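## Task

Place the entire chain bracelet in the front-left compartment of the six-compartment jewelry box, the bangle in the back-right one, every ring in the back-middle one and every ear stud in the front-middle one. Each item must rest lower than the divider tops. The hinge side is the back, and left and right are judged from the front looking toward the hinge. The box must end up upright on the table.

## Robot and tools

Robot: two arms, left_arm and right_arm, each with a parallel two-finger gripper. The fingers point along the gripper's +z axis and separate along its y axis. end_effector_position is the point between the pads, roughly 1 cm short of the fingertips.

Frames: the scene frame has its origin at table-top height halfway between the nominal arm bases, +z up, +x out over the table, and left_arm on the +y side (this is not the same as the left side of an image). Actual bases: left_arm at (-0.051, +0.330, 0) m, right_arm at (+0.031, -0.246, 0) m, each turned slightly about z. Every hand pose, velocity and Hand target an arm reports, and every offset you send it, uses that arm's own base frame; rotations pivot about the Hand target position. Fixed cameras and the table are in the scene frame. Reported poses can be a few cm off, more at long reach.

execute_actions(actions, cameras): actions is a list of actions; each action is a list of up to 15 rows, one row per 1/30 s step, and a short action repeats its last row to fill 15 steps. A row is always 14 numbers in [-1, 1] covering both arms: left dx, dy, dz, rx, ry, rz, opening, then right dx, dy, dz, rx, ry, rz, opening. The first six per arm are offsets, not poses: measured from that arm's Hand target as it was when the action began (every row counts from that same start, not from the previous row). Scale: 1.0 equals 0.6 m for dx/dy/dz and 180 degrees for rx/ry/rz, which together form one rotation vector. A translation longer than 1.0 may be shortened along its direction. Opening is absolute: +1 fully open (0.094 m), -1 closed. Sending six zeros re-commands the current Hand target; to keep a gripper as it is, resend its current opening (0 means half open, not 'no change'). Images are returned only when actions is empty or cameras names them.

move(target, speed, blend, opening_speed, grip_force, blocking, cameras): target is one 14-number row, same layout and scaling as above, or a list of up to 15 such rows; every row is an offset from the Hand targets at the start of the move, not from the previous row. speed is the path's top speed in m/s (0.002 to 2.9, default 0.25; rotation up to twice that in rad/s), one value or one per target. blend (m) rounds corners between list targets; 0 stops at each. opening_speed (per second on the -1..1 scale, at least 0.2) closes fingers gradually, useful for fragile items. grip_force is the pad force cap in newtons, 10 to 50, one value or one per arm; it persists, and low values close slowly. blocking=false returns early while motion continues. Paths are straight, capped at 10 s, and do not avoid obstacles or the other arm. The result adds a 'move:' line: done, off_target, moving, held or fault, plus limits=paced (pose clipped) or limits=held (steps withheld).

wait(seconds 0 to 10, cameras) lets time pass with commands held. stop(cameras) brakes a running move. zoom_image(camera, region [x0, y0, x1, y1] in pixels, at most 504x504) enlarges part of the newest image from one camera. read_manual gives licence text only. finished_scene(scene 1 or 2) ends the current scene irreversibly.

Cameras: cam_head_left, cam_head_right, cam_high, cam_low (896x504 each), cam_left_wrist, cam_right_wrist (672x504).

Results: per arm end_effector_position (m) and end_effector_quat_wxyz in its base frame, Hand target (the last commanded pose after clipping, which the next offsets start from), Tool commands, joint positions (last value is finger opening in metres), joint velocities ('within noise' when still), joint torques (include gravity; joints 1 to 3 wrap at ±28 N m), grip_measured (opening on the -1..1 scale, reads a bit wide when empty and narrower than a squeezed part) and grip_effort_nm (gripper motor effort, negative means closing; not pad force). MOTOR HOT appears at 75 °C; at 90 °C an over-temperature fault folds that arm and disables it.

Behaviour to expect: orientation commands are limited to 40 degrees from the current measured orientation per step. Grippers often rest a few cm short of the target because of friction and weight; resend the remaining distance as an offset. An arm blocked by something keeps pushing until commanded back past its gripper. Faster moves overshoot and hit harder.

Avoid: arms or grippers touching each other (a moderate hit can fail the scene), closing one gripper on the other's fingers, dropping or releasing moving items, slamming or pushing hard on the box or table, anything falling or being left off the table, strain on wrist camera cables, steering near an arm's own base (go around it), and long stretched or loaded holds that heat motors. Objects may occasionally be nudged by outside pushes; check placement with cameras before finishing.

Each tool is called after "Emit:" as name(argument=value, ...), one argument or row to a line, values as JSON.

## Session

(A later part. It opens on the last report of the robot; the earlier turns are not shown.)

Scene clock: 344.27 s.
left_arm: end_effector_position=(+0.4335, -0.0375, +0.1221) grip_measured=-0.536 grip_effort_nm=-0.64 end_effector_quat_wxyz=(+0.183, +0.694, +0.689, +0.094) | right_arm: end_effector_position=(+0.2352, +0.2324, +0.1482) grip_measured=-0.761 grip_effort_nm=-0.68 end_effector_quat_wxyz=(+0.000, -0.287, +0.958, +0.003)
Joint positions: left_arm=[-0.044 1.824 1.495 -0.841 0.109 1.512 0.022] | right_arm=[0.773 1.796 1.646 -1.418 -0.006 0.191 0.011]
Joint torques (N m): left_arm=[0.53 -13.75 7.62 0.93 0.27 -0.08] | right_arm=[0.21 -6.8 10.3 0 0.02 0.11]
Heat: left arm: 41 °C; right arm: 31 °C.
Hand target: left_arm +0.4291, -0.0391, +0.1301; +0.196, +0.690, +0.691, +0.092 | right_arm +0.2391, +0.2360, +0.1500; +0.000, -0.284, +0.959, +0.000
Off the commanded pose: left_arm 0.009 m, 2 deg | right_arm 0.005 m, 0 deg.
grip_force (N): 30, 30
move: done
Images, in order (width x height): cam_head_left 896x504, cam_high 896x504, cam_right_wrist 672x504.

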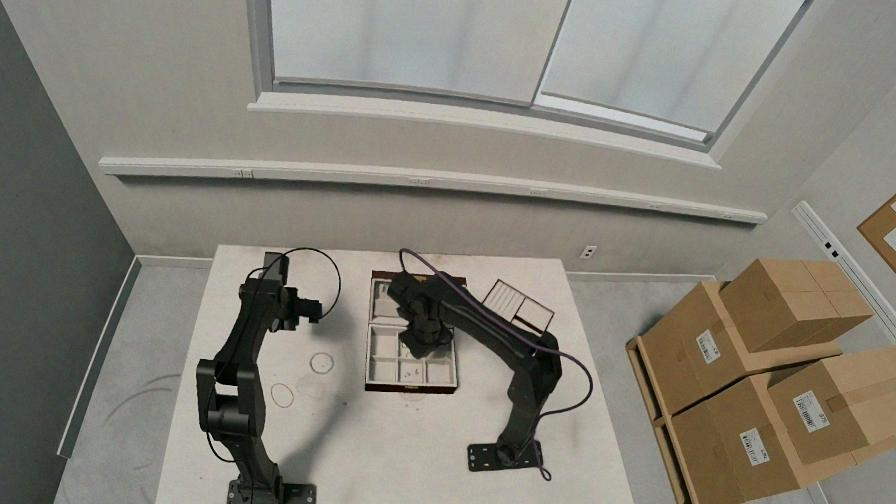

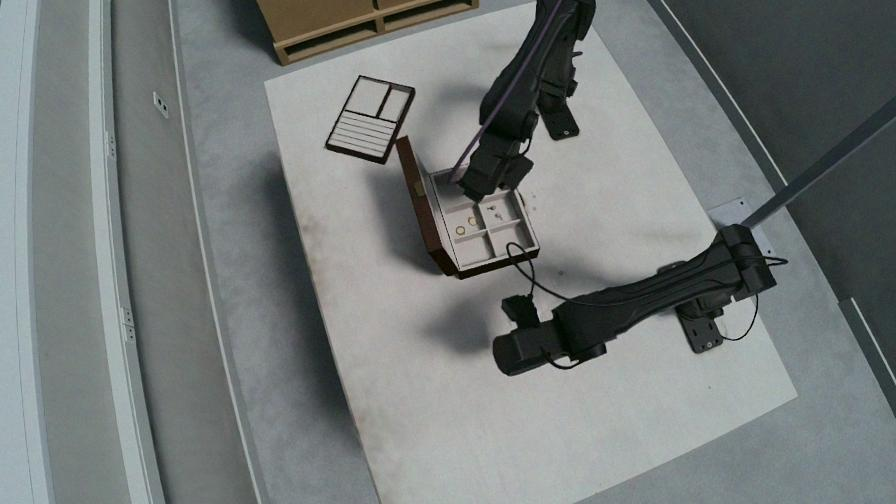

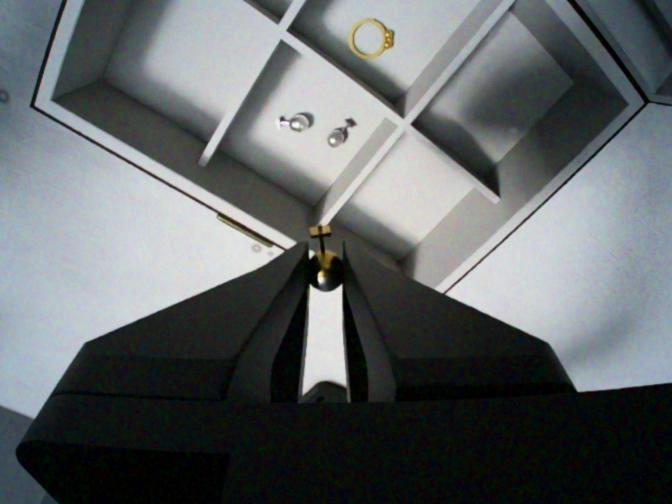

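Emit:
move(
  target=[0, 0, 0, 0, 0, 0, -0.62, 0.0232, 0.0183, -0.0917, 0, 0, 0.3167, -0.93],
  speed=0.4,
  cameras=["cam_right_wrist"],
)

Scene clock: 391.63 s.
left_arm: end_effector_position=(+0.4337, -0.0375, +0.1222) grip_measured=-0.536 grip_effort_nm=-0.64 end_effector_quat_wxyz=(+0.184, +0.694, +0.689, +0.094) | right_arm: end_effector_position=(+0.2531, +0.2486, +0.1074) grip_measured=-0.761 grip_effort_nm=-0.68 end_effector_quat_wxyz=(-0.012, +0.706, -0.709, +0.000)
Joint positions: left_arm=[-0.044 1.824 1.495 -0.84 0.109 1.512 0.022] | right_arm=[0.773 1.866 1.573 -1.253 -0.001 -0.793 0.011]
Joint torques (N m): left_arm=[0.47 -13.67 7.65 0.95 0.29 -0.08] | right_arm=[-0.21 -7.65 5.18 0.34 -0.03 -0.03]
Heat: left arm: 36 °C; right arm: 31 °C.
Hand target: left_arm +0.4291, -0.0391, +0.1302; +0.196, +0.690, +0.690, +0.092 | right_arm +0.2529, +0.2469, +0.0949; +0.000, +0.707, -0.707, +0.000
Off the commanded pose: left_arm 0.009 m, 2 deg | right_arm 0.013 m, 1 deg.
grip_force (N): 30, 30
move: off_target (right_arm)
Images, in order (width x height): cam_right_wrist 672x504.

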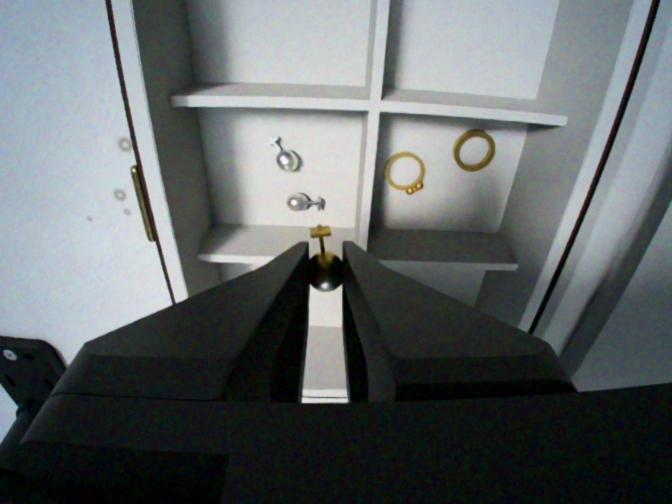

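Emit:
move(
  target=[0, 0, 0, 0, 0, 0, -0.62, -0.0032, 0.0035, -0.0930, 0, 0, 0, -0.93],
  speed=0.12,
  cameras=["cam_right_wrist"],
)

Scene clock: 425.63 s.
left_arm: end_effector_position=(+0.4337, -0.0375, +0.1222) grip_measured=-0.536 grip_effort_nm=-0.64 end_effector_quat_wxyz=(+0.184, +0.694, +0.689, +0.094) | right_arm: end_effector_position=(+0.2536, +0.2491, +0.0499) grip_measured=-0.761 grip_effort_nm=-0.68 end_effector_quat_wxyz=(-0.009, +0.706, -0.708, +0.000)
Joint positions: left_arm=[-0.044 1.824 1.495 -0.84 0.109 1.512 0.022] | right_arm=[0.773 1.91 1.401 -1.043 -0.001 -0.794 0.011]
Joint torques (N m): left_arm=[0.43 -13.76 7.57 0.96 0.27 -0.08] | right_arm=[0.44 -7.94 5.33 0.35 -0.02 0.03]
Heat: left arm: 36 °C; right arm: 30 °C.
Hand target: left_arm +0.4291, -0.0391, +0.1302; +0.196, +0.690, +0.690, +0.092 | right_arm +0.2510, +0.2490, +0.0390; +0.001, +0.707, -0.707, +0.000
Off the commanded pose: left_arm 0.009 m, 2 deg | right_arm 0.011 m, 1 deg.
grip_force (N): 30, 30
move: off_target (right_arm)
Images, in order (width x height): cam_right_wrist 672x504.

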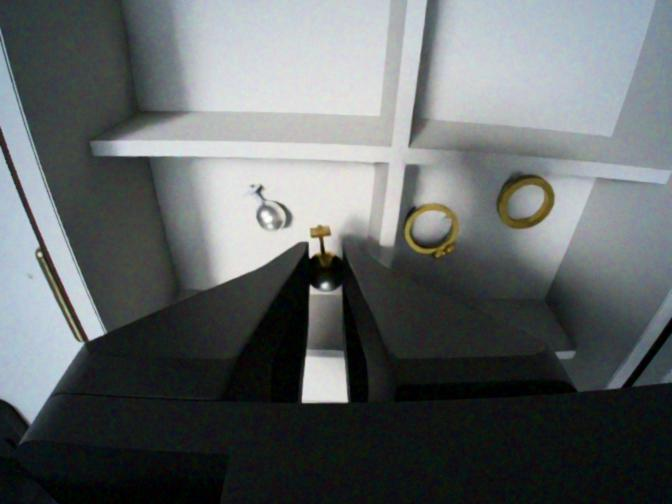

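Emit:
move(
  target=[0, 0, 0, 0, 0, 0, -0.62, -0.0035, 0, -0.0367, 0, 0, 0, -0.93],
  speed=0.08,
  cameras=["cam_right_wrist"],
)

Scene clock: 439.50 s.
left_arm: end_effector_position=(+0.4337, -0.0375, +0.1222) grip_measured=-0.536 grip_effort_nm=-0.64 end_effector_quat_wxyz=(+0.184, +0.694, +0.689, +0.094) | right_arm: end_effector_position=(+0.2536, +0.2491, +0.0292) grip_measured=-0.761 grip_effort_nm=-0.68 end_effector_quat_wxyz=(-0.011, +0.706, -0.708, +0.000)
Joint positions: left_arm=[-0.044 1.824 1.495 -0.84 0.109 1.512 0.022] | right_arm=[0.773 1.93 1.342 -0.96 -0.001 -0.794 0.011]
Joint torques (N m): left_arm=[0.46 -13.65 7.6 0.96 0.28 -0.06] | right_arm=[0.76 -7.8 4.98 0.32 -0.02 0.07]
Heat: left arm: 36 °C; right arm: 30 °C.
Hand target: left_arm +0.4291, -0.0391, +0.1302; +0.196, +0.690, +0.690, +0.092 | right_arm +0.2490, +0.2490, +0.0171; +0.000, +0.707, -0.707, +0.000
Off the commanded pose: left_arm 0.009 m, 2 deg | right_arm 0.013 m, 1 deg.
grip_force (N): 30, 30
move: off_target (right_arm)
Images, in order (width x height): cam_right_wrist 672x504.

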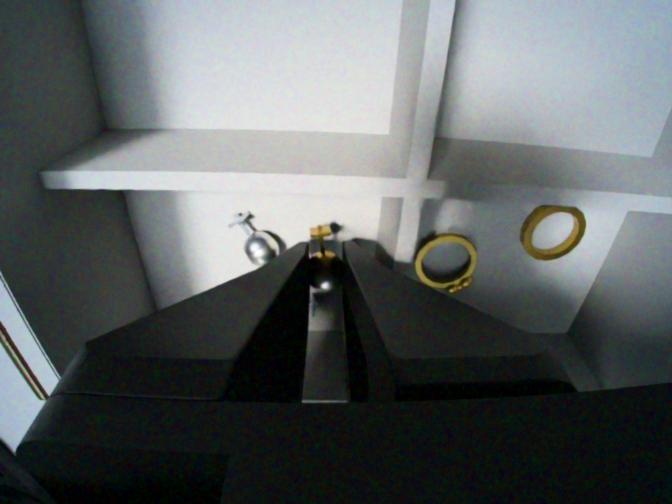

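Emit:
move(
  target=[0, 0, 0, 0, 0, 0, -0.62, -0.0035, 0, -0.0167, 0, 0, 0, -0.93],
  speed=0.08,
  cameras=["cam_right_wrist"],
)

Scene clock: 445.73 s.
left_arm: end_effector_position=(+0.4337, -0.0375, +0.1222) grip_measured=-0.536 grip_effort_nm=-0.64 end_effector_quat_wxyz=(+0.184, +0.694, +0.689, +0.094) | right_arm: end_effector_position=(+0.2518, +0.2486, +0.0225) grip_measured=-0.761 grip_effort_nm=-0.68 end_effector_quat_wxyz=(-0.011, +0.706, -0.708, +0.000)
Joint positions: left_arm=[-0.044 1.824 1.495 -0.84 0.109 1.512 0.022] | right_arm=[0.776 1.933 1.318 -0.933 -0.001 -0.792 0.011]
Joint torques (N m): left_arm=[0.35 -13.83 7.6 0.96 0.25 -0.09] | right_arm=[0.9 -7.23 4.46 0.47 -0.02 0.09]
Heat: left arm: 36 °C; right arm: 30 °C.
Hand target: left_arm +0.4291, -0.0391, +0.1302; +0.196, +0.690, +0.690, +0.092 | right_arm +0.2468, +0.2490, +0.0070; +0.001, +0.707, -0.707, +0.000
Off the commanded pose: left_arm 0.009 m, 2 deg | right_arm 0.016 m, 1 deg.
grip_force (N): 30, 30
move: off_target (right_arm)
Images, in order (width x height): cam_right_wrist 672x504.

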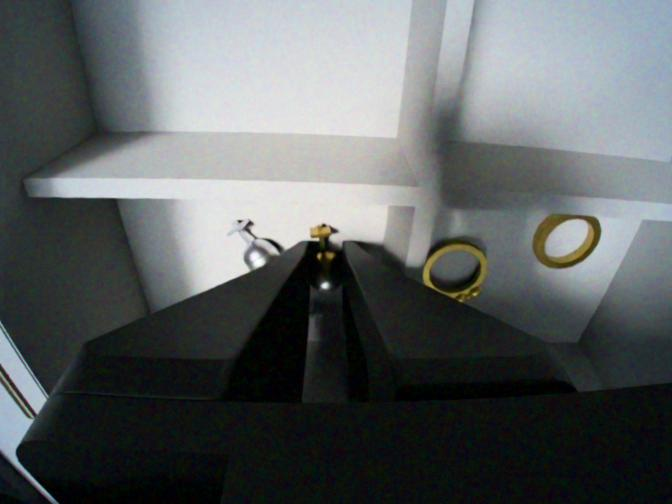

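Emit:
move(
  target=[
    [0,0,0,0,0,0,-0.62, 0.0083,-0.0007,0.0258,0,0,0,-0.93],
    [0,0,0,0,0,0,-0.62, 0.0083,-0.0007,0.0258,0,0,0,-0.66],
    [0,0,0,0,0,0,-0.62, 0.0117,-0.0007,0.0675,0,0,0,-0.66],
    [0,0,0,0,0,0,-0.62, 0.0083,-0.0007,0.2217,0,0,0,-0.66],
    [-0.0178,-0.3655,-0.0087,0,0,0,-0.62, -0.1447,-0.365,0.255,0,0,-0.3167,-0.66],
  ],
  speed=[0.1, 0.1, 0.06, 0.15, 0.3],
  blend=[0, 0, 0, 0.02, 0],
  opening_speed=0.4,
  cameras=["cam_left_wrist", "cam_high", "cam_head_left"],
)

Scene clock: 476.73 s.
left_arm: end_effector_position=(+0.4152, -0.2594, +0.1349) grip_measured=-0.536 grip_effort_nm=-0.64 end_effector_quat_wxyz=(+0.211, +0.692, +0.684, +0.092) | right_arm: end_effector_position=(+0.1683, +0.0326, +0.1623) grip_measured=-0.662 grip_effort_nm=0.08 end_effector_quat_wxyz=(+0.008, -0.285, +0.958, -0.002)
Joint positions: left_arm=[-0.596 1.989 1.747 -0.873 -0.096 1.009 0.022] | right_arm=[0.187 1.183 1.142 -1.513 0.002 -0.391 0.016]
Joint torques (N m): left_arm=[0.4 -9.57 11.7 0.86 -0.11 -0.07] | right_arm=[-0.65 -4.19 4.96 0.02 -0.06 -0.04]
Heat: left arm: 37 °C; right arm: 31 °C.
Hand target: left_arm +0.4184, -0.2585, +0.1250; +0.196, +0.690, +0.690, +0.092 | right_arm +0.1601, +0.0300, +0.1601; +0.000, -0.285, +0.959, +0.000
Off the commanded pose: left_arm 0.011 m, 2 deg | right_arm 0.009 m, 1 deg.
grip_force (N): 30, 30
move: off_target (left_arm)
Images, in order (width x height): cam_head_left 896x504, cam_high 896x504, cam_left_wrist 672x504.

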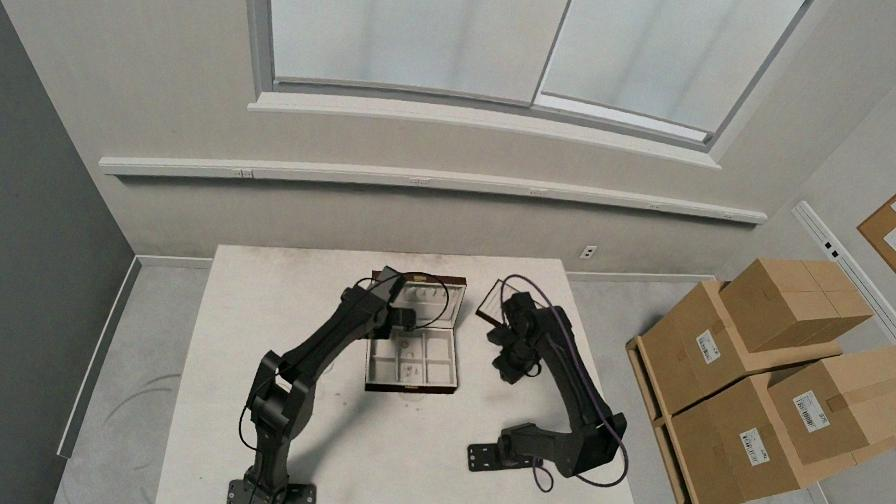

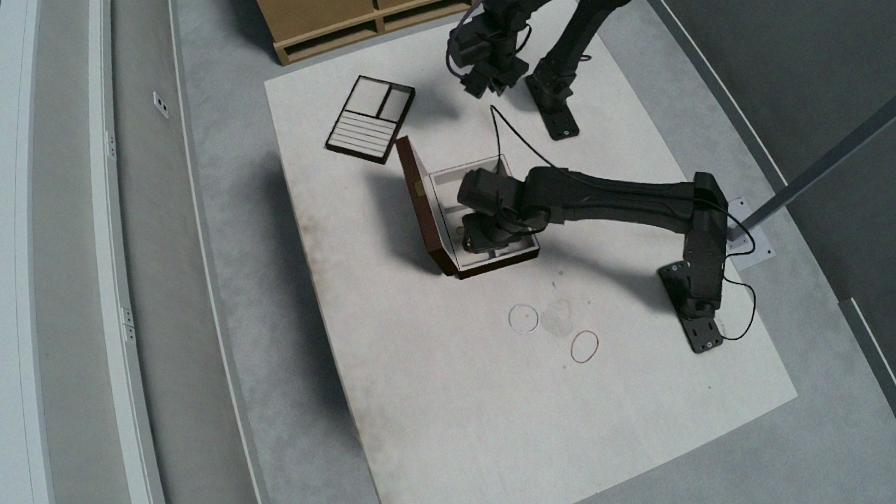

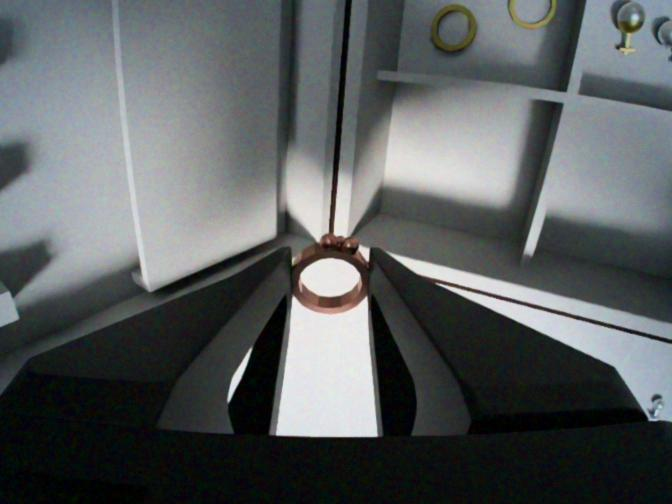

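Emit:
move(
  target=[-0.0223,-0.1692,-0.0583,0,0,0,-0.62, 0,0,0,0,0,0,-0.66],
  speed=0.25,
  cameras=["cam_left_wrist"],
)

Scene clock: 530.80 s.
left_arm: end_effector_position=(+0.4018, -0.3619, +0.1033) grip_measured=-0.536 grip_effort_nm=-0.64 end_effector_quat_wxyz=(+0.212, +0.692, +0.684, +0.088) | right_arm: end_effector_position=(+0.1682, +0.0326, +0.1623) grip_measured=-0.662 grip_effort_nm=0.08 end_effector_quat_wxyz=(+0.008, -0.285, +0.958, -0.002)
Joint positions: left_arm=[-0.792 2.241 2.012 -0.91 -0.173 0.828 0.022] | right_arm=[0.187 1.183 1.142 -1.513 0.002 -0.391 0.016]
Joint torques (N m): left_arm=[0.36 -11.44 11.54 0.81 -0.16 -0.09] | right_arm=[-0.68 -4.18 4.98 0.03 -0.06 -0.04]
Heat: left arm: 38 °C; right arm: 28 °C.
Hand target: left_arm +0.4049, -0.3601, +0.0900; +0.196, +0.690, +0.690, +0.091 | right_arm +0.1600, +0.0300, +0.1601; +0.000, -0.285, +0.959, +0.000
Off the commanded pose: left_arm 0.014 m, 2 deg | right_arm 0.009 m, 1 deg.
grip_force (N): 30, 30
move: off_target (left_arm)
Images, in order (width x height): cam_left_wrist 672x504.

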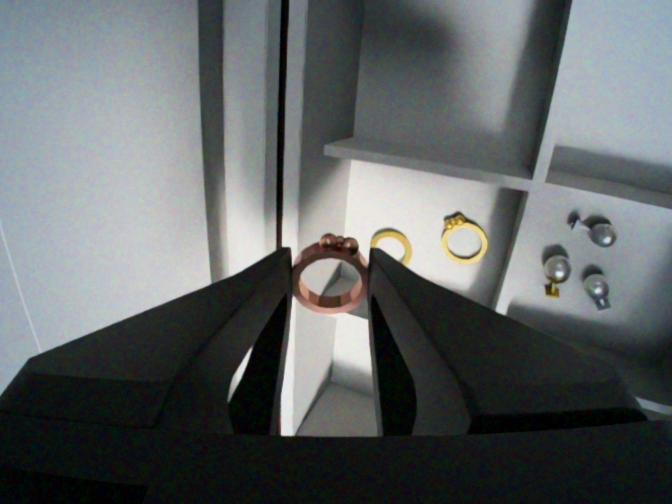

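Emit:
move(
  target=[0.01,-0.0117,-0.08,0,0,0,-0.62, 0,0,0,0,0,0,-0.66],
  speed=0.1,
  cameras=["cam_left_wrist"],
)

Scene clock: 627.50 s.
left_arm: end_effector_position=(+0.4105, -0.3705, +0.0625) grip_measured=-0.536 grip_effort_nm=-0.64 end_effector_quat_wxyz=(+0.214, +0.691, +0.685, +0.088) | right_arm: end_effector_position=(+0.1682, +0.0326, +0.1623) grip_measured=-0.662 grip_effort_nm=0.08 end_effector_quat_wxyz=(+0.008, -0.285, +0.958, -0.002)
Joint positions: left_arm=[-0.792 2.305 1.956 -0.786 -0.173 0.827 0.022] | right_arm=[0.187 1.183 1.142 -1.513 0.002 -0.391 0.016]
Joint torques (N m): left_arm=[0.21 -12.07 8.61 1.04 -0.17 -0.05] | right_arm=[-0.68 -4.22 4.96 0.03 -0.06 -0.05]
Heat: left arm: 38 °C; right arm: 28 °C.
Hand target: left_arm +0.4109, -0.3671, +0.0419; +0.196, +0.690, +0.690, +0.091 | right_arm +0.1600, +0.0300, +0.1601; +0.000, -0.285, +0.959, +0.000
Off the commanded pose: left_arm 0.021 m, 2 deg | right_arm 0.009 m, 1 deg.
grip_force (N): 30, 30
move: off_target (left_arm)
Images, in order (width x height): cam_left_wrist 672x504.

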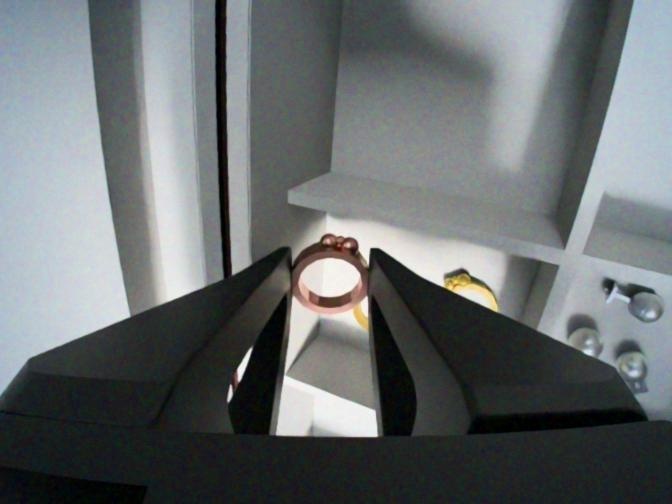

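Emit:
move(
  target=[-0.0067,0.0077,-0.045,0,0,0,-0.62, 0,0,0,0,0,0,-0.66],
  speed=0.08,
  cameras=["cam_left_wrist"],
)

Scene clock: 646.43 s.
left_arm: end_effector_position=(+0.4083, -0.3681, +0.0367) grip_measured=-0.536 grip_effort_nm=-0.64 end_effector_quat_wxyz=(+0.216, +0.691, +0.684, +0.088) | right_arm: end_effector_position=(+0.1682, +0.0326, +0.1623) grip_measured=-0.662 grip_effort_nm=0.08 end_effector_quat_wxyz=(+0.008, -0.285, +0.958, -0.002)
Joint positions: left_arm=[-0.792 2.305 1.85 -0.676 -0.174 0.827 0.022] | right_arm=[0.187 1.183 1.142 -1.513 0.002 -0.391 0.016]
Joint torques (N m): left_arm=[0.24 -12.04 7.99 1.03 -0.17 -0.08] | right_arm=[-0.68 -4.18 4.94 0.03 -0.06 -0.03]
Heat: left arm: 39 °C; right arm: 28 °C.
Hand target: left_arm +0.4069, -0.3624, +0.0149; +0.196, +0.690, +0.690, +0.092 | right_arm +0.1600, +0.0300, +0.1601; +0.000, -0.285, +0.959, +0.000
Off the commanded pose: left_arm 0.023 m, 2 deg | right_arm 0.009 m, 1 deg.
grip_force (N): 30, 30
move: off_target (left_arm)
Images, in order (width x height): cam_left_wrist 672x504.

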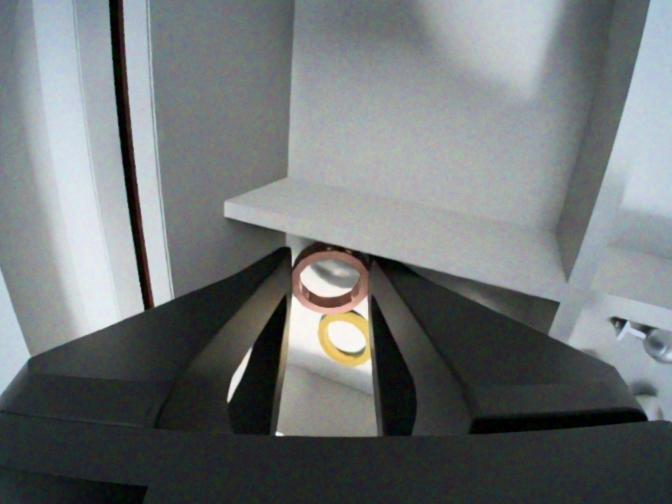

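Emit:
move(
  target=[
    [0.0023,-0.0095,0.0363,0,0,0,-0.62, 0,0,0,0,0,0,-0.66],
    [0.0023,-0.0095,0.0363,0,0,0,-0.44, 0,0,0,0,0,0,-0.66],
    [-0.0183,-0.0008,0.081,0,0,0,-0.44, 0,0,0,0,0,0,-0.66],
    [-0.0732,0.0222,0.2002,0,0,0,-0.44, 0,0,0,0,0,0,-0.66],
    [-0.2207,0.579,0.2585,0.0475,0.1305,0,-0.2, 0,0,0,0,0,0,-0.66],
  ],
  speed=[0.08, 0.08, 0.08, 0.2, 0.35],
  blend=[0, 0, 0.01, 0.03, 0],
  opening_speed=0.4,
  cameras=["cam_left_wrist", "cam_head_left", "cam_high"],
)

Scene clock: 697.03 s.
left_arm: end_effector_position=(+0.2808, -0.0116, +0.1647) grip_measured=-0.202 grip_effort_nm=0.14 end_effector_quat_wxyz=(-0.007, +0.704, +0.710, +0.006) | right_arm: end_effector_position=(+0.1682, +0.0326, +0.1623) grip_measured=-0.662 grip_effort_nm=0.09 end_effector_quat_wxyz=(+0.008, -0.285, +0.958, -0.002)
Joint positions: left_arm=[-0.056 1.616 1.506 -1.464 -0.017 1.505 0.037] | right_arm=[0.187 1.183 1.142 -1.513 0.002 -0.391 0.016]
Joint torques (N m): left_arm=[-0.13 -10.06 7.86 -0.01 0.18 0.11] | right_arm=[-0.69 -4.22 4.94 0.03 -0.05 -0.04]
Heat: left arm: 39 °C; right arm: 28 °C.
Hand target: left_arm +0.2744, -0.0151, +0.1699; +0.000, +0.707, +0.707, +0.000 | right_arm +0.1600, +0.0300, +0.1601; +0.000, -0.285, +0.959, +0.000
Off the commanded pose: left_arm 0.009 m, 1 deg | right_arm 0.009 m, 1 deg.
grip_force (N): 30, 30
move: done; target 2's new opening was sent with left_arm's hand 0.013 m and 2 deg from that target
Images, in order (width x height): cam_head_left 896x504, cam_high 896x504, cam_left_wrist 672x504.

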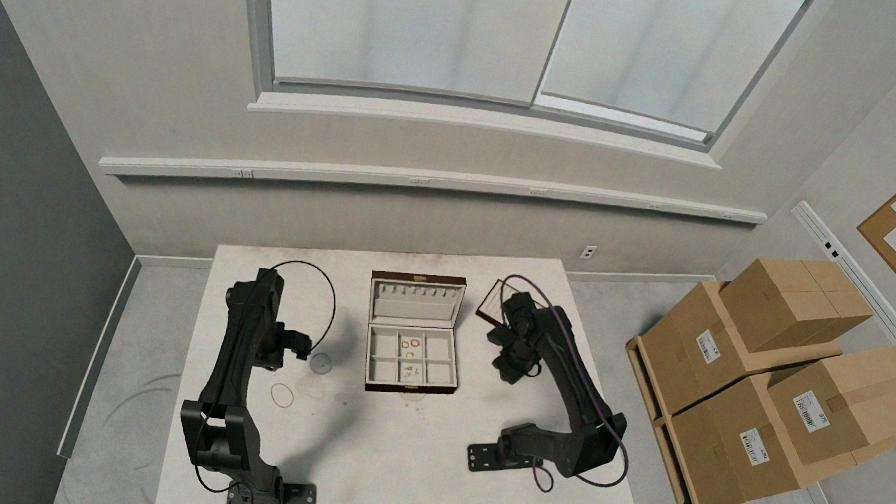

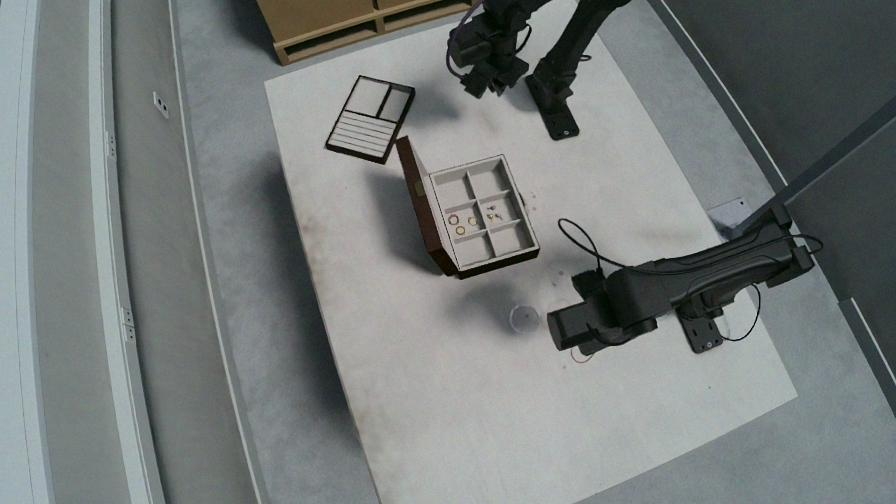

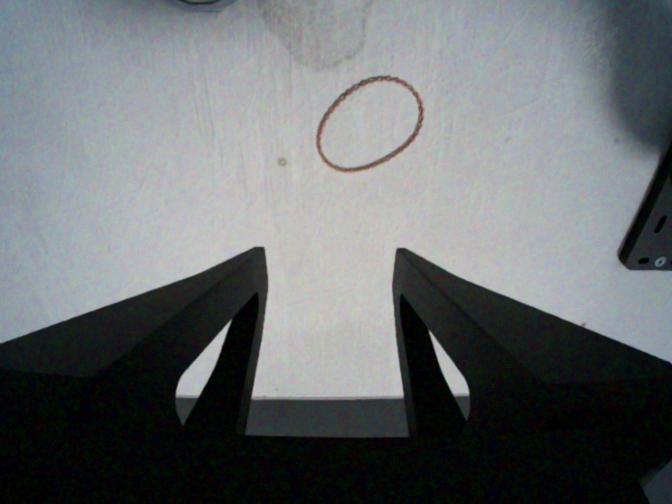

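Emit:
move(
  target=[0.0217,0.005,-0.2,0,0,0,-0.5, 0,0,0,0,0,0,-0.66],
  speed=0.25,
  cameras=["cam_left_wrist"],
)

Scene clock: 713.00 s.
left_arm: end_effector_position=(+0.2905, -0.0107, +0.0575) grip_measured=-0.498 grip_effort_nm=-0.11 end_effector_quat_wxyz=(+0.003, +0.706, +0.708, +0.015) | right_arm: end_effector_position=(+0.1682, +0.0326, +0.1623) grip_measured=-0.662 grip_effort_nm=0.08 end_effector_quat_wxyz=(+0.008, -0.285, +0.958, -0.002)
Joint positions: left_arm=[-0.051 1.66 1.124 -1.01 -0.017 1.518 0.024] | right_arm=[0.187 1.183 1.142 -1.513 0.002 -0.391 0.016]
Joint torques (N m): left_arm=[0.66 -6.68 7.31 0.23 0.19 0.09] | right_arm=[-0.68 -4.21 4.93 0.03 -0.07 -0.03]
Heat: left arm: 37 °C; right arm: 28 °C.
Hand target: left_arm +0.2875, -0.0119, +0.0499; +0.000, +0.707, +0.707, +0.000 | right_arm +0.1600, +0.0300, +0.1601; +0.000, -0.285, +0.959, +0.000
Off the commanded pose: left_arm 0.008 m, 2 deg | right_arm 0.009 m, 1 deg.
grip_force (N): 30, 30
move: done
Images, in order (width x height): cam_left_wrist 672x504.

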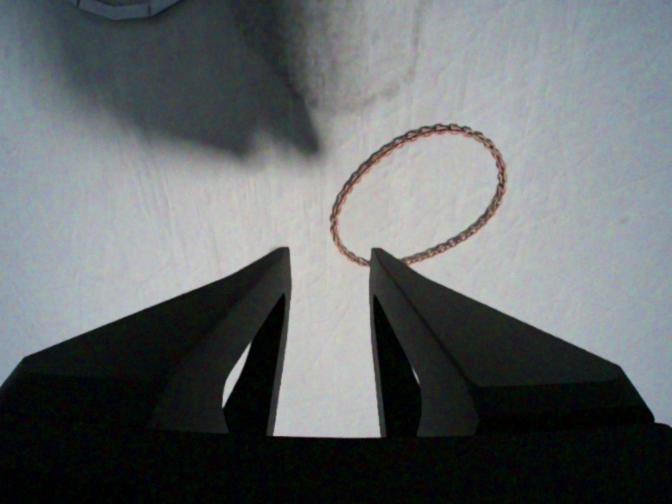

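Emit:
move(
  target=[
    [0,0,-0.0732,0,0,0,-0.5, 0,0,0,0,0,0,-0.66],
    [0,0,-0.0732,0,0,0,-0.97, 0,0,0,0,0,0,-0.66],
    [0.005,0,0.0,0,0,0,-0.97, 0,0,0,0,0,0,-0.66],
    [0.01,0,0.25,0,0,0,-0.97, 0,0,0,0,0,0,-0.66],
  ],
  speed=[0.08, 0.08, 0.08, 0.15],
  blend=[0, 0, 0.01, 0],
  opening_speed=0.4,
  grip_force=[35, 30],
  cameras=["cam_left_wrist"],
)

Scene clock: 753.93 s.
left_arm: end_effector_position=(+0.2972, -0.0111, +0.1927) grip_measured=-0.969 grip_effort_nm=-0.62 end_effector_quat_wxyz=(+0.003, +0.707, +0.707, +0.015) | right_arm: end_effector_position=(+0.1682, +0.0326, +0.1623) grip_measured=-0.662 grip_effort_nm=0.08 end_effector_quat_wxyz=(+0.008, -0.285, +0.958, -0.002)
Joint positions: left_arm=[-0.051 1.672 1.68 -1.553 -0.017 1.519 0.001] | right_arm=[0.187 1.183 1.142 -1.513 0.002 -0.391 0.016]
Joint velocities: left_arm=[-0.007 -0.002 0.012 -0.081 0.051 -0.022 -0.004] | right_arm=[within noise]
Joint torques (N m): left_arm=[0.77 -9.89 9.06 0.04 0.18 0.13] | right_arm=[-0.66 -4.21 4.94 0.02 -0.06 -0.03]
Heat: left arm: 35 °C; right arm: 28 °C.
Hand target: left_arm +0.2935, -0.0120, +0.1999; +0.000, +0.707, +0.707, +0.000 | right_arm +0.1600, +0.0300, +0.1601; +0.000, -0.285, +0.959, +0.000
Off the commanded pose: left_arm 0.008 m, 2 deg | right_arm 0.009 m, 1 deg.
joint sent to its limit (left arm) — joint 4 (wrist pitch), lower limit. The joint targets still meet the commanded pose.
grip_force (N): 35, 30
move: done; target 2's new opening was sent with left_arm's hand 0.011 m and 2 deg from that target
Images, in order (width x height): cam_left_wrist 672x504.

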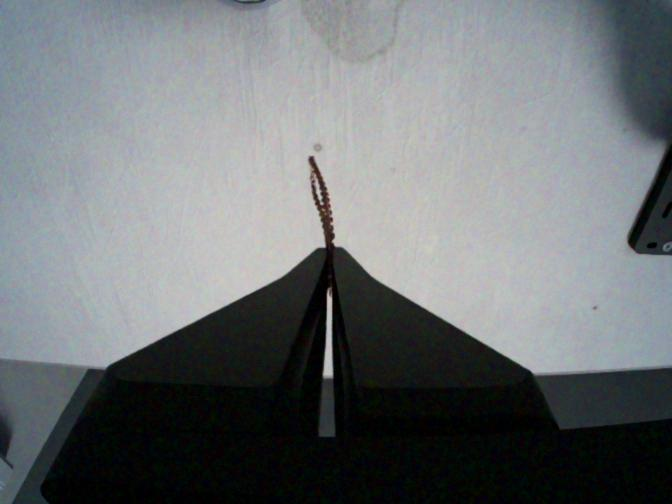

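Emit:
move(
  target=[0.0483,-0.445,0.0167,-0.07142,-0.08511,0,-0.97, 0,0,0,0,0,0,-0.66],
  speed=0.22,
  cameras=["cam_left_wrist", "cam_high"],
)

Scene clock: 765.07 s.
left_arm: end_effector_position=(+0.3161, -0.2762, +0.2139) grip_measured=-0.968 grip_effort_nm=-0.55 end_effector_quat_wxyz=(+0.176, +0.700, +0.692, +0.013) | right_arm: end_effector_position=(+0.1682, +0.0326, +0.1623) grip_measured=-0.662 grip_effort_nm=0.08 end_effector_quat_wxyz=(+0.008, -0.285, +0.958, -0.002)
Joint positions: left_arm=[-0.721 1.848 1.916 -1.283 -0.001 0.862 0.002] | right_arm=[0.187 1.183 1.142 -1.513 0.002 -0.391 0.016]
Joint velocities: left_arm=[0.007 -0.007 -0.007 -0.037 0.11 -0.037 0.007] | right_arm=[within noise]
Joint torques (N m): left_arm=[0.2 -8.29 10.89 0.88 -0.06 -0.03] | right_arm=[-0.69 -4.22 4.98 0.02 -0.06 -0.04]
Heat: left arm: 35 °C; right arm: 28 °C.
Hand target: left_arm +0.3224, -0.2791, +0.2099; +0.173, +0.696, +0.696, +0.015 | right_arm +0.1600, +0.0300, +0.1601; +0.000, -0.285, +0.959, +0.000
Off the commanded pose: left_arm 0.008 m, 1 deg | right_arm 0.009 m, 1 deg.
grip_force (N): 35, 30
move: done
Images, in order (width x height): cam_high 896x504, cam_left_wrist 672x504.

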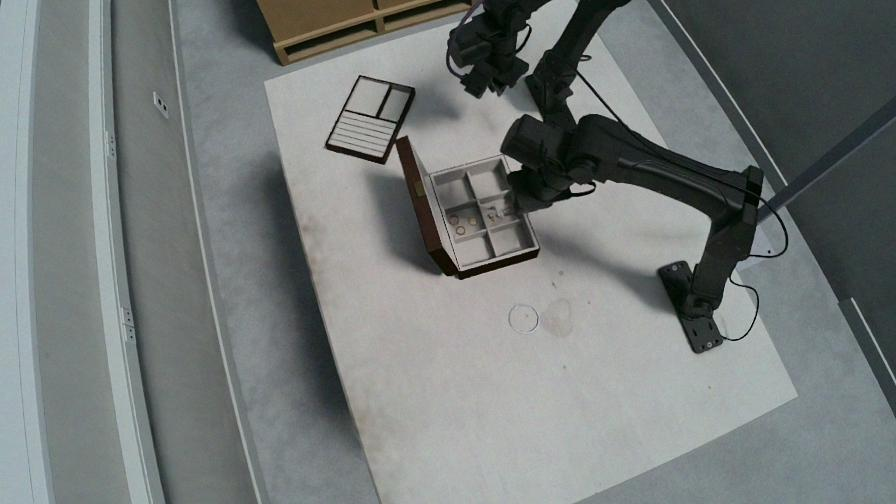

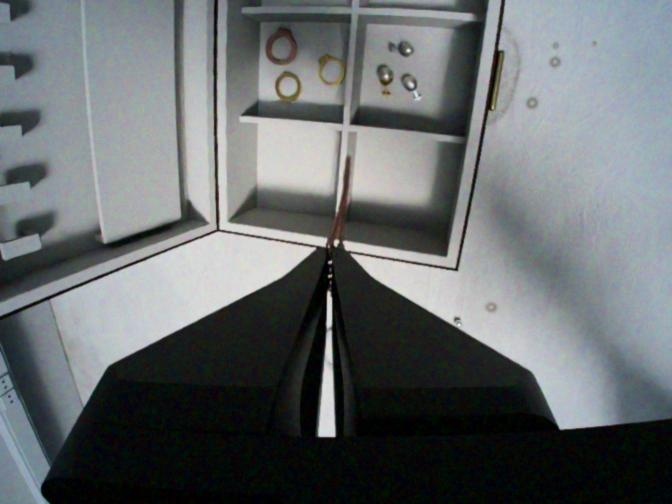

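Emit:
move(
  target=[-0.0067,0.0083,-0.1417,0,0,0,-0.97, 0,0,0,0,0,0,-0.66],
  speed=0.15,
  cameras=["cam_left_wrist", "cam_head_left"],
)

Scene clock: 790.00 s.
left_arm: end_effector_position=(+0.3180, -0.2777, +0.1140) grip_measured=-0.968 grip_effort_nm=-0.56 end_effector_quat_wxyz=(+0.159, +0.702, +0.694, +0.012) | right_arm: end_effector_position=(+0.1682, +0.0326, +0.1623) grip_measured=-0.662 grip_effort_nm=0.08 end_effector_quat_wxyz=(+0.008, -0.285, +0.958, -0.002)
Joint positions: left_arm=[-0.721 1.847 1.525 -0.928 -0.002 0.861 0.002] | right_arm=[0.187 1.183 1.142 -1.513 0.002 -0.391 0.016]
Joint torques (N m): left_arm=[0.54 -14.27 7.87 0.86 -0.05 -0.02] | right_arm=[-0.69 -4.22 4.96 0.03 -0.06 -0.05]
Heat: left arm: 35 °C; right arm: 28 °C.
Hand target: left_arm +0.3184, -0.2740, +0.1249; +0.173, +0.696, +0.696, +0.015 | right_arm +0.1600, +0.0300, +0.1601; +0.000, -0.285, +0.959, +0.000
Off the commanded pose: left_arm 0.011 m, 2 deg | right_arm 0.009 m, 1 deg.
grip_force (N): 35, 30
move: off_target (left_arm)
Images, in order (width x height): cam_head_left 896x504, cam_left_wrist 672x504.

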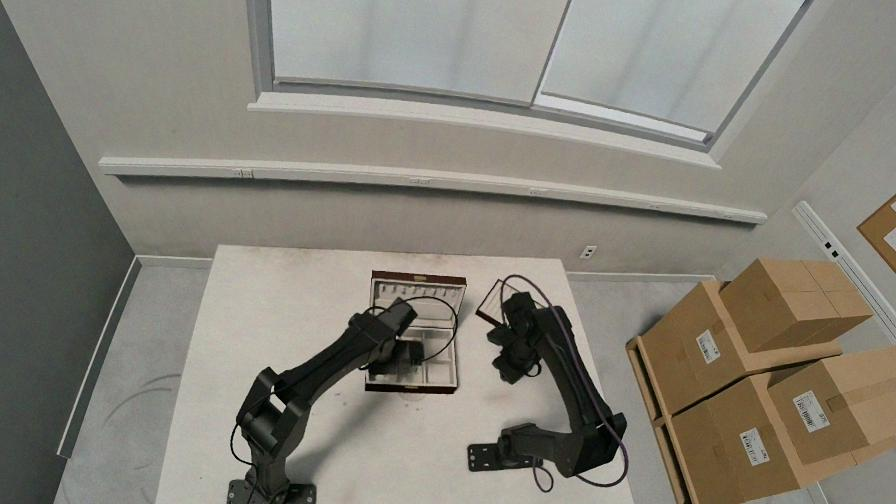

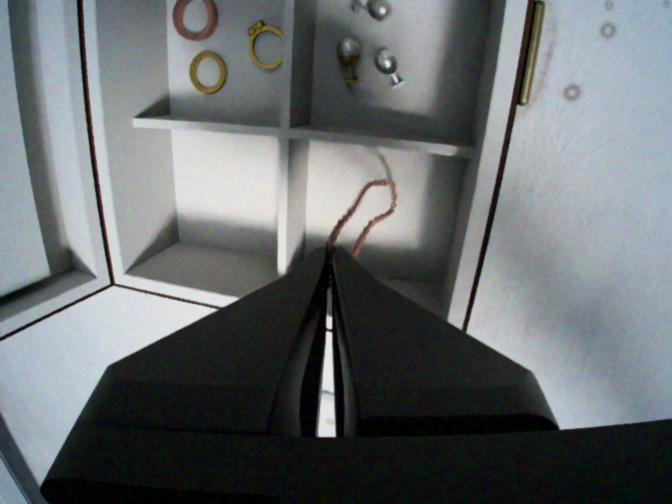

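Emit:
move(
  target=[0,-0.0117,-0.1167,0,0,0,-0.97, 0,0,0,0,0,0,-0.66],
  speed=0.1,
  cameras=["cam_left_wrist"],
)

Scene clock: 814.13 s.
left_arm: end_effector_position=(+0.3231, -0.2819, +0.0714) grip_measured=-0.969 grip_effort_nm=-0.62 end_effector_quat_wxyz=(+0.192, +0.694, +0.693, +0.015) | right_arm: end_effector_position=(+0.1682, +0.0326, +0.1623) grip_measured=-0.662 grip_effort_nm=0.08 end_effector_quat_wxyz=(+0.008, -0.285, +0.958, -0.002)
Joint positions: left_arm=[-0.722 1.846 1.327 -0.665 -0.006 0.851 0.001] | right_arm=[0.187 1.183 1.142 -1.513 0.002 -0.391 0.016]
Joint torques (N m): left_arm=[-0.72 -8.36 7.73 0.97 -0.02 -0.05] | right_arm=[-0.68 -4.19 4.94 0.04 -0.05 -0.03]
Heat: left arm: 36 °C; right arm: 28 °C.
Hand target: left_arm +0.3185, -0.2810, +0.0549; +0.173, +0.696, +0.696, +0.015 | right_arm +0.1600, +0.0300, +0.1601; +0.000, -0.285, +0.959, +0.000
Off the commanded pose: left_arm 0.017 m, 2 deg | right_arm 0.009 m, 1 deg.
grip_force (N): 35, 30
move: off_target (left_arm)
Images, in order (width x height): cam_left_wrist 672x504.

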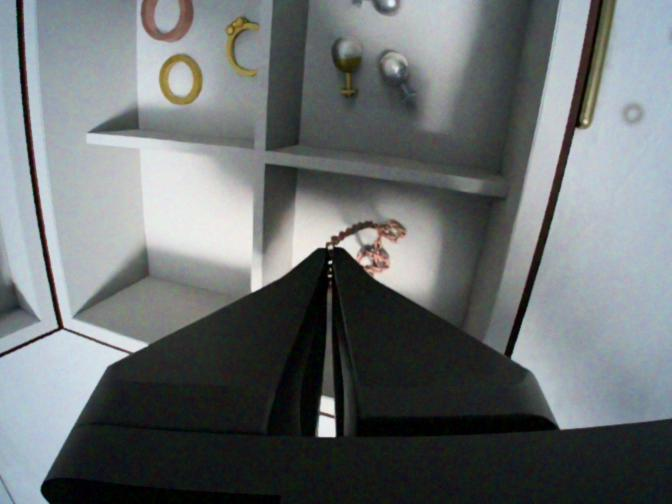

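Emit:
move(
  target=[
    [0,-0.002,-0.05,0,0,0,-0.97, 0,0,0,0,0,0,-0.66],
    [0,-0.002,-0.05,0,0,0,-0.65, 0,0,0,0,0,0,-0.66],
    [-0.0133,0.0117,0.0083,0,0,0,-0.65, 0,0,0,0,0,0,-0.66],
    [-0.04,0.035,0.13,0,0,0,-0.5, 0,0,0,0,0,0,-0.66],
  ],
  speed=[0.08, 0.08, 0.06, 0.15],
  blend=[0, 0, 0.01, 0],
  opening_speed=0.4,
  cameras=["cam_left_wrist", "cam_head_left", "cam_high"],
)

Scene clock: 831.47 s.
left_arm: end_effector_position=(+0.2949, -0.2591, +0.1207) grip_measured=-0.502 grip_effort_nm=0.14 end_effector_quat_wxyz=(+0.163, +0.699, +0.697, +0.013) | right_arm: end_effector_position=(+0.1682, +0.0326, +0.1623) grip_measured=-0.662 grip_effort_nm=0.08 end_effector_quat_wxyz=(+0.008, -0.285, +0.958, -0.002)
Joint positions: left_arm=[-0.726 1.726 1.4 -0.918 -0.007 0.849 0.023] | right_arm=[0.187 1.183 1.142 -1.513 0.002 -0.391 0.016]
Joint torques (N m): left_arm=[-0.53 -11.71 10.59 0.66 -0.04 -0.05] | right_arm=[-0.7 -4.21 4.97 0.03 -0.05 -0.05]
Heat: left arm: 35 °C; right arm: 27 °C.
Hand target: left_arm +0.2944, -0.2601, +0.1329; +0.173, +0.696, +0.696, +0.015 | right_arm +0.1600, +0.0300, +0.1601; +0.000, -0.285, +0.959, +0.000
Off the commanded pose: left_arm 0.012 m, 1 deg | right_arm 0.009 m, 1 deg.
grip_force (N): 35, 30
move: off_target (left_arm); target 2's new opening was sent with left_arm's hand 0.016 m and 2 deg from that target; target 4's new opening was sent with left_arm's hand 0.012 m and 1 deg from that target
Images, in order (width x height): cam_head_left 896x504, cam_high 896x504, cam_left_wrist 672x504.

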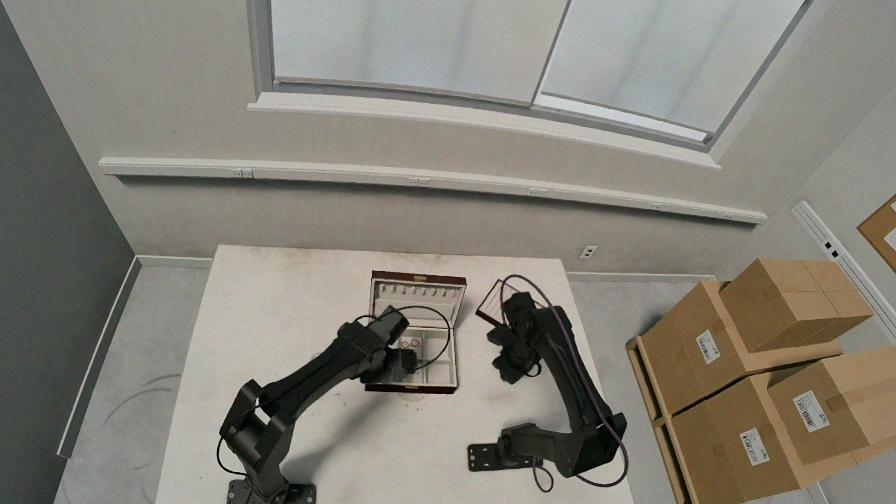

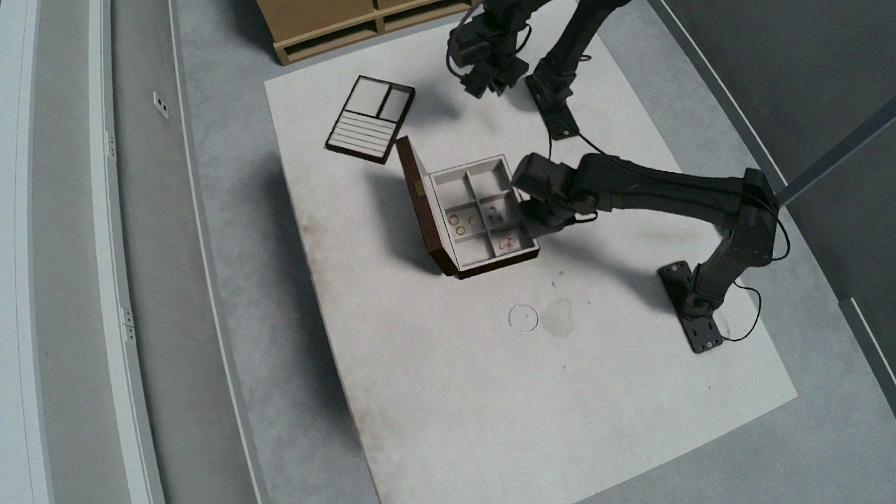

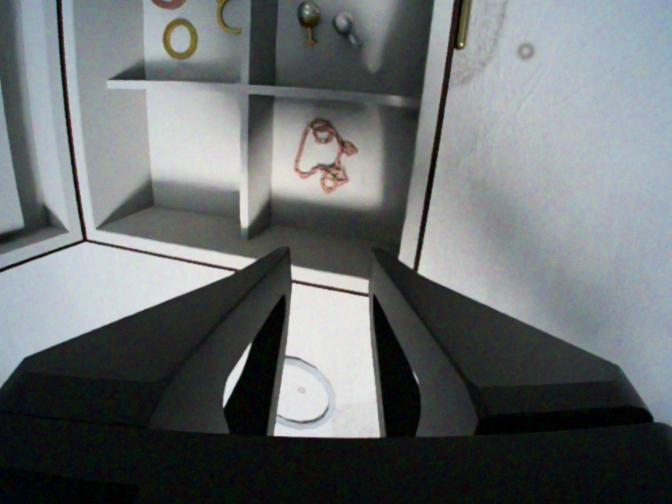

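Emit:
zoom_image(
  camera="cam_high",
  region=[490, 240, 610, 350],
)

Emit:
move(
  target=[-0.12,0.6,0.11,0.07142,0.08511,0,-0.5, 0.05,0.35,0.0167,0,0,0,-0.5],
  speed=0.35,
  cameras=["cam_right_wrist", "cam_high"],
)

Scaled by 4.200 from the camera's 896x504 image, which has a finer 1280x720 frame.

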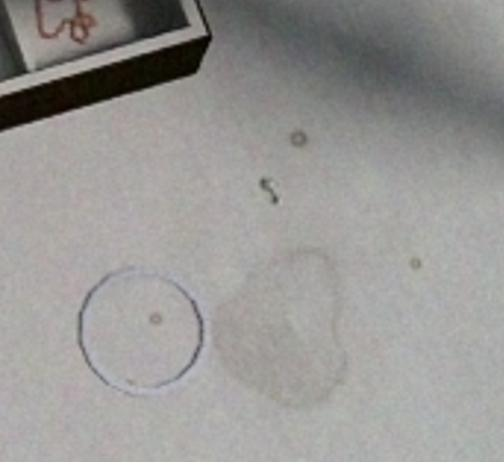

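Scene clock: 877.37 s.
left_arm: end_effector_position=(+0.2233, +0.0998, +0.1985) grip_measured=-0.502 grip_effort_nm=0.14 end_effector_quat_wxyz=(+0.010, +0.704, +0.709, +0.024) | right_arm: end_effector_position=(+0.1853, +0.2341, +0.1654) grip_measured=-0.502 grip_effort_nm=0.09 end_effector_quat_wxyz=(-0.008, -0.286, +0.958, +0.000)
Joint positions: left_arm=[0.417 1.451 1.484 -1.551 0.002 1.981 0.023] | right_arm=[0.893 1.693 1.593 -1.484 -0.008 0.312 0.023]
Joint torques (N m): left_arm=[0.12 -4.74 9.74 0.06 -0.03 0.11] | right_arm=[0.36 -6.17 10.47 0.04 0.04 0.1]
Heat: left arm: 38 °C; right arm: 28 °C.
Hand target: left_arm +0.2224, +0.1000, +0.1989; +0.000, +0.707, +0.707, +0.000 | right_arm +0.1900, +0.2400, +0.1700; +0.000, -0.285, +0.959, +0.001
Off the commanded pose: left_arm 0.001 m, 3 deg | right_arm 0.009 m, 1 deg.
joint sent to its limit (left arm) — joint 4 (wrist pitch), lower limit. The joint targets still meet the commanded pose.
grip_force (N): 35, 30
move: off_target (left_arm)
Images, in order (width x height): cam_high 896x504, cam_right_wrist 672x504.

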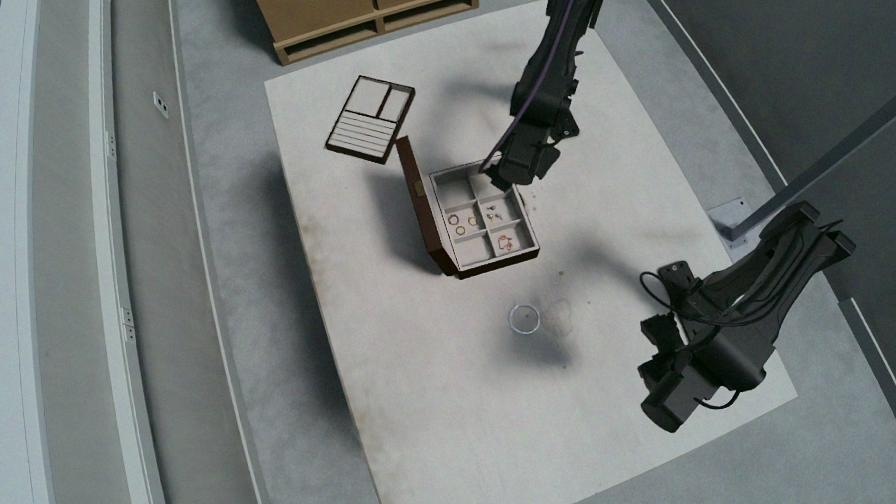

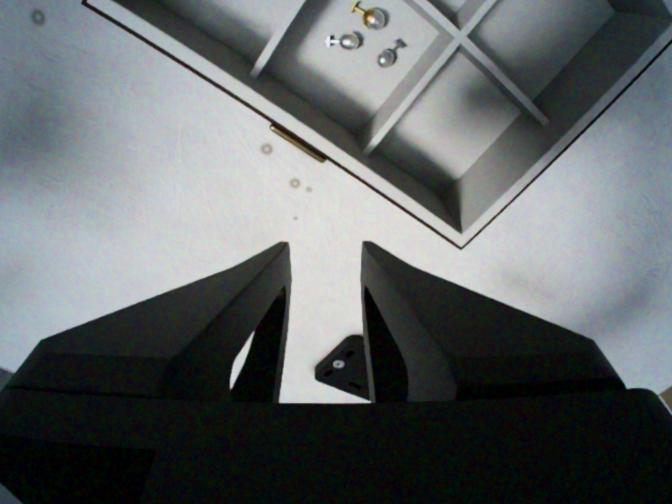

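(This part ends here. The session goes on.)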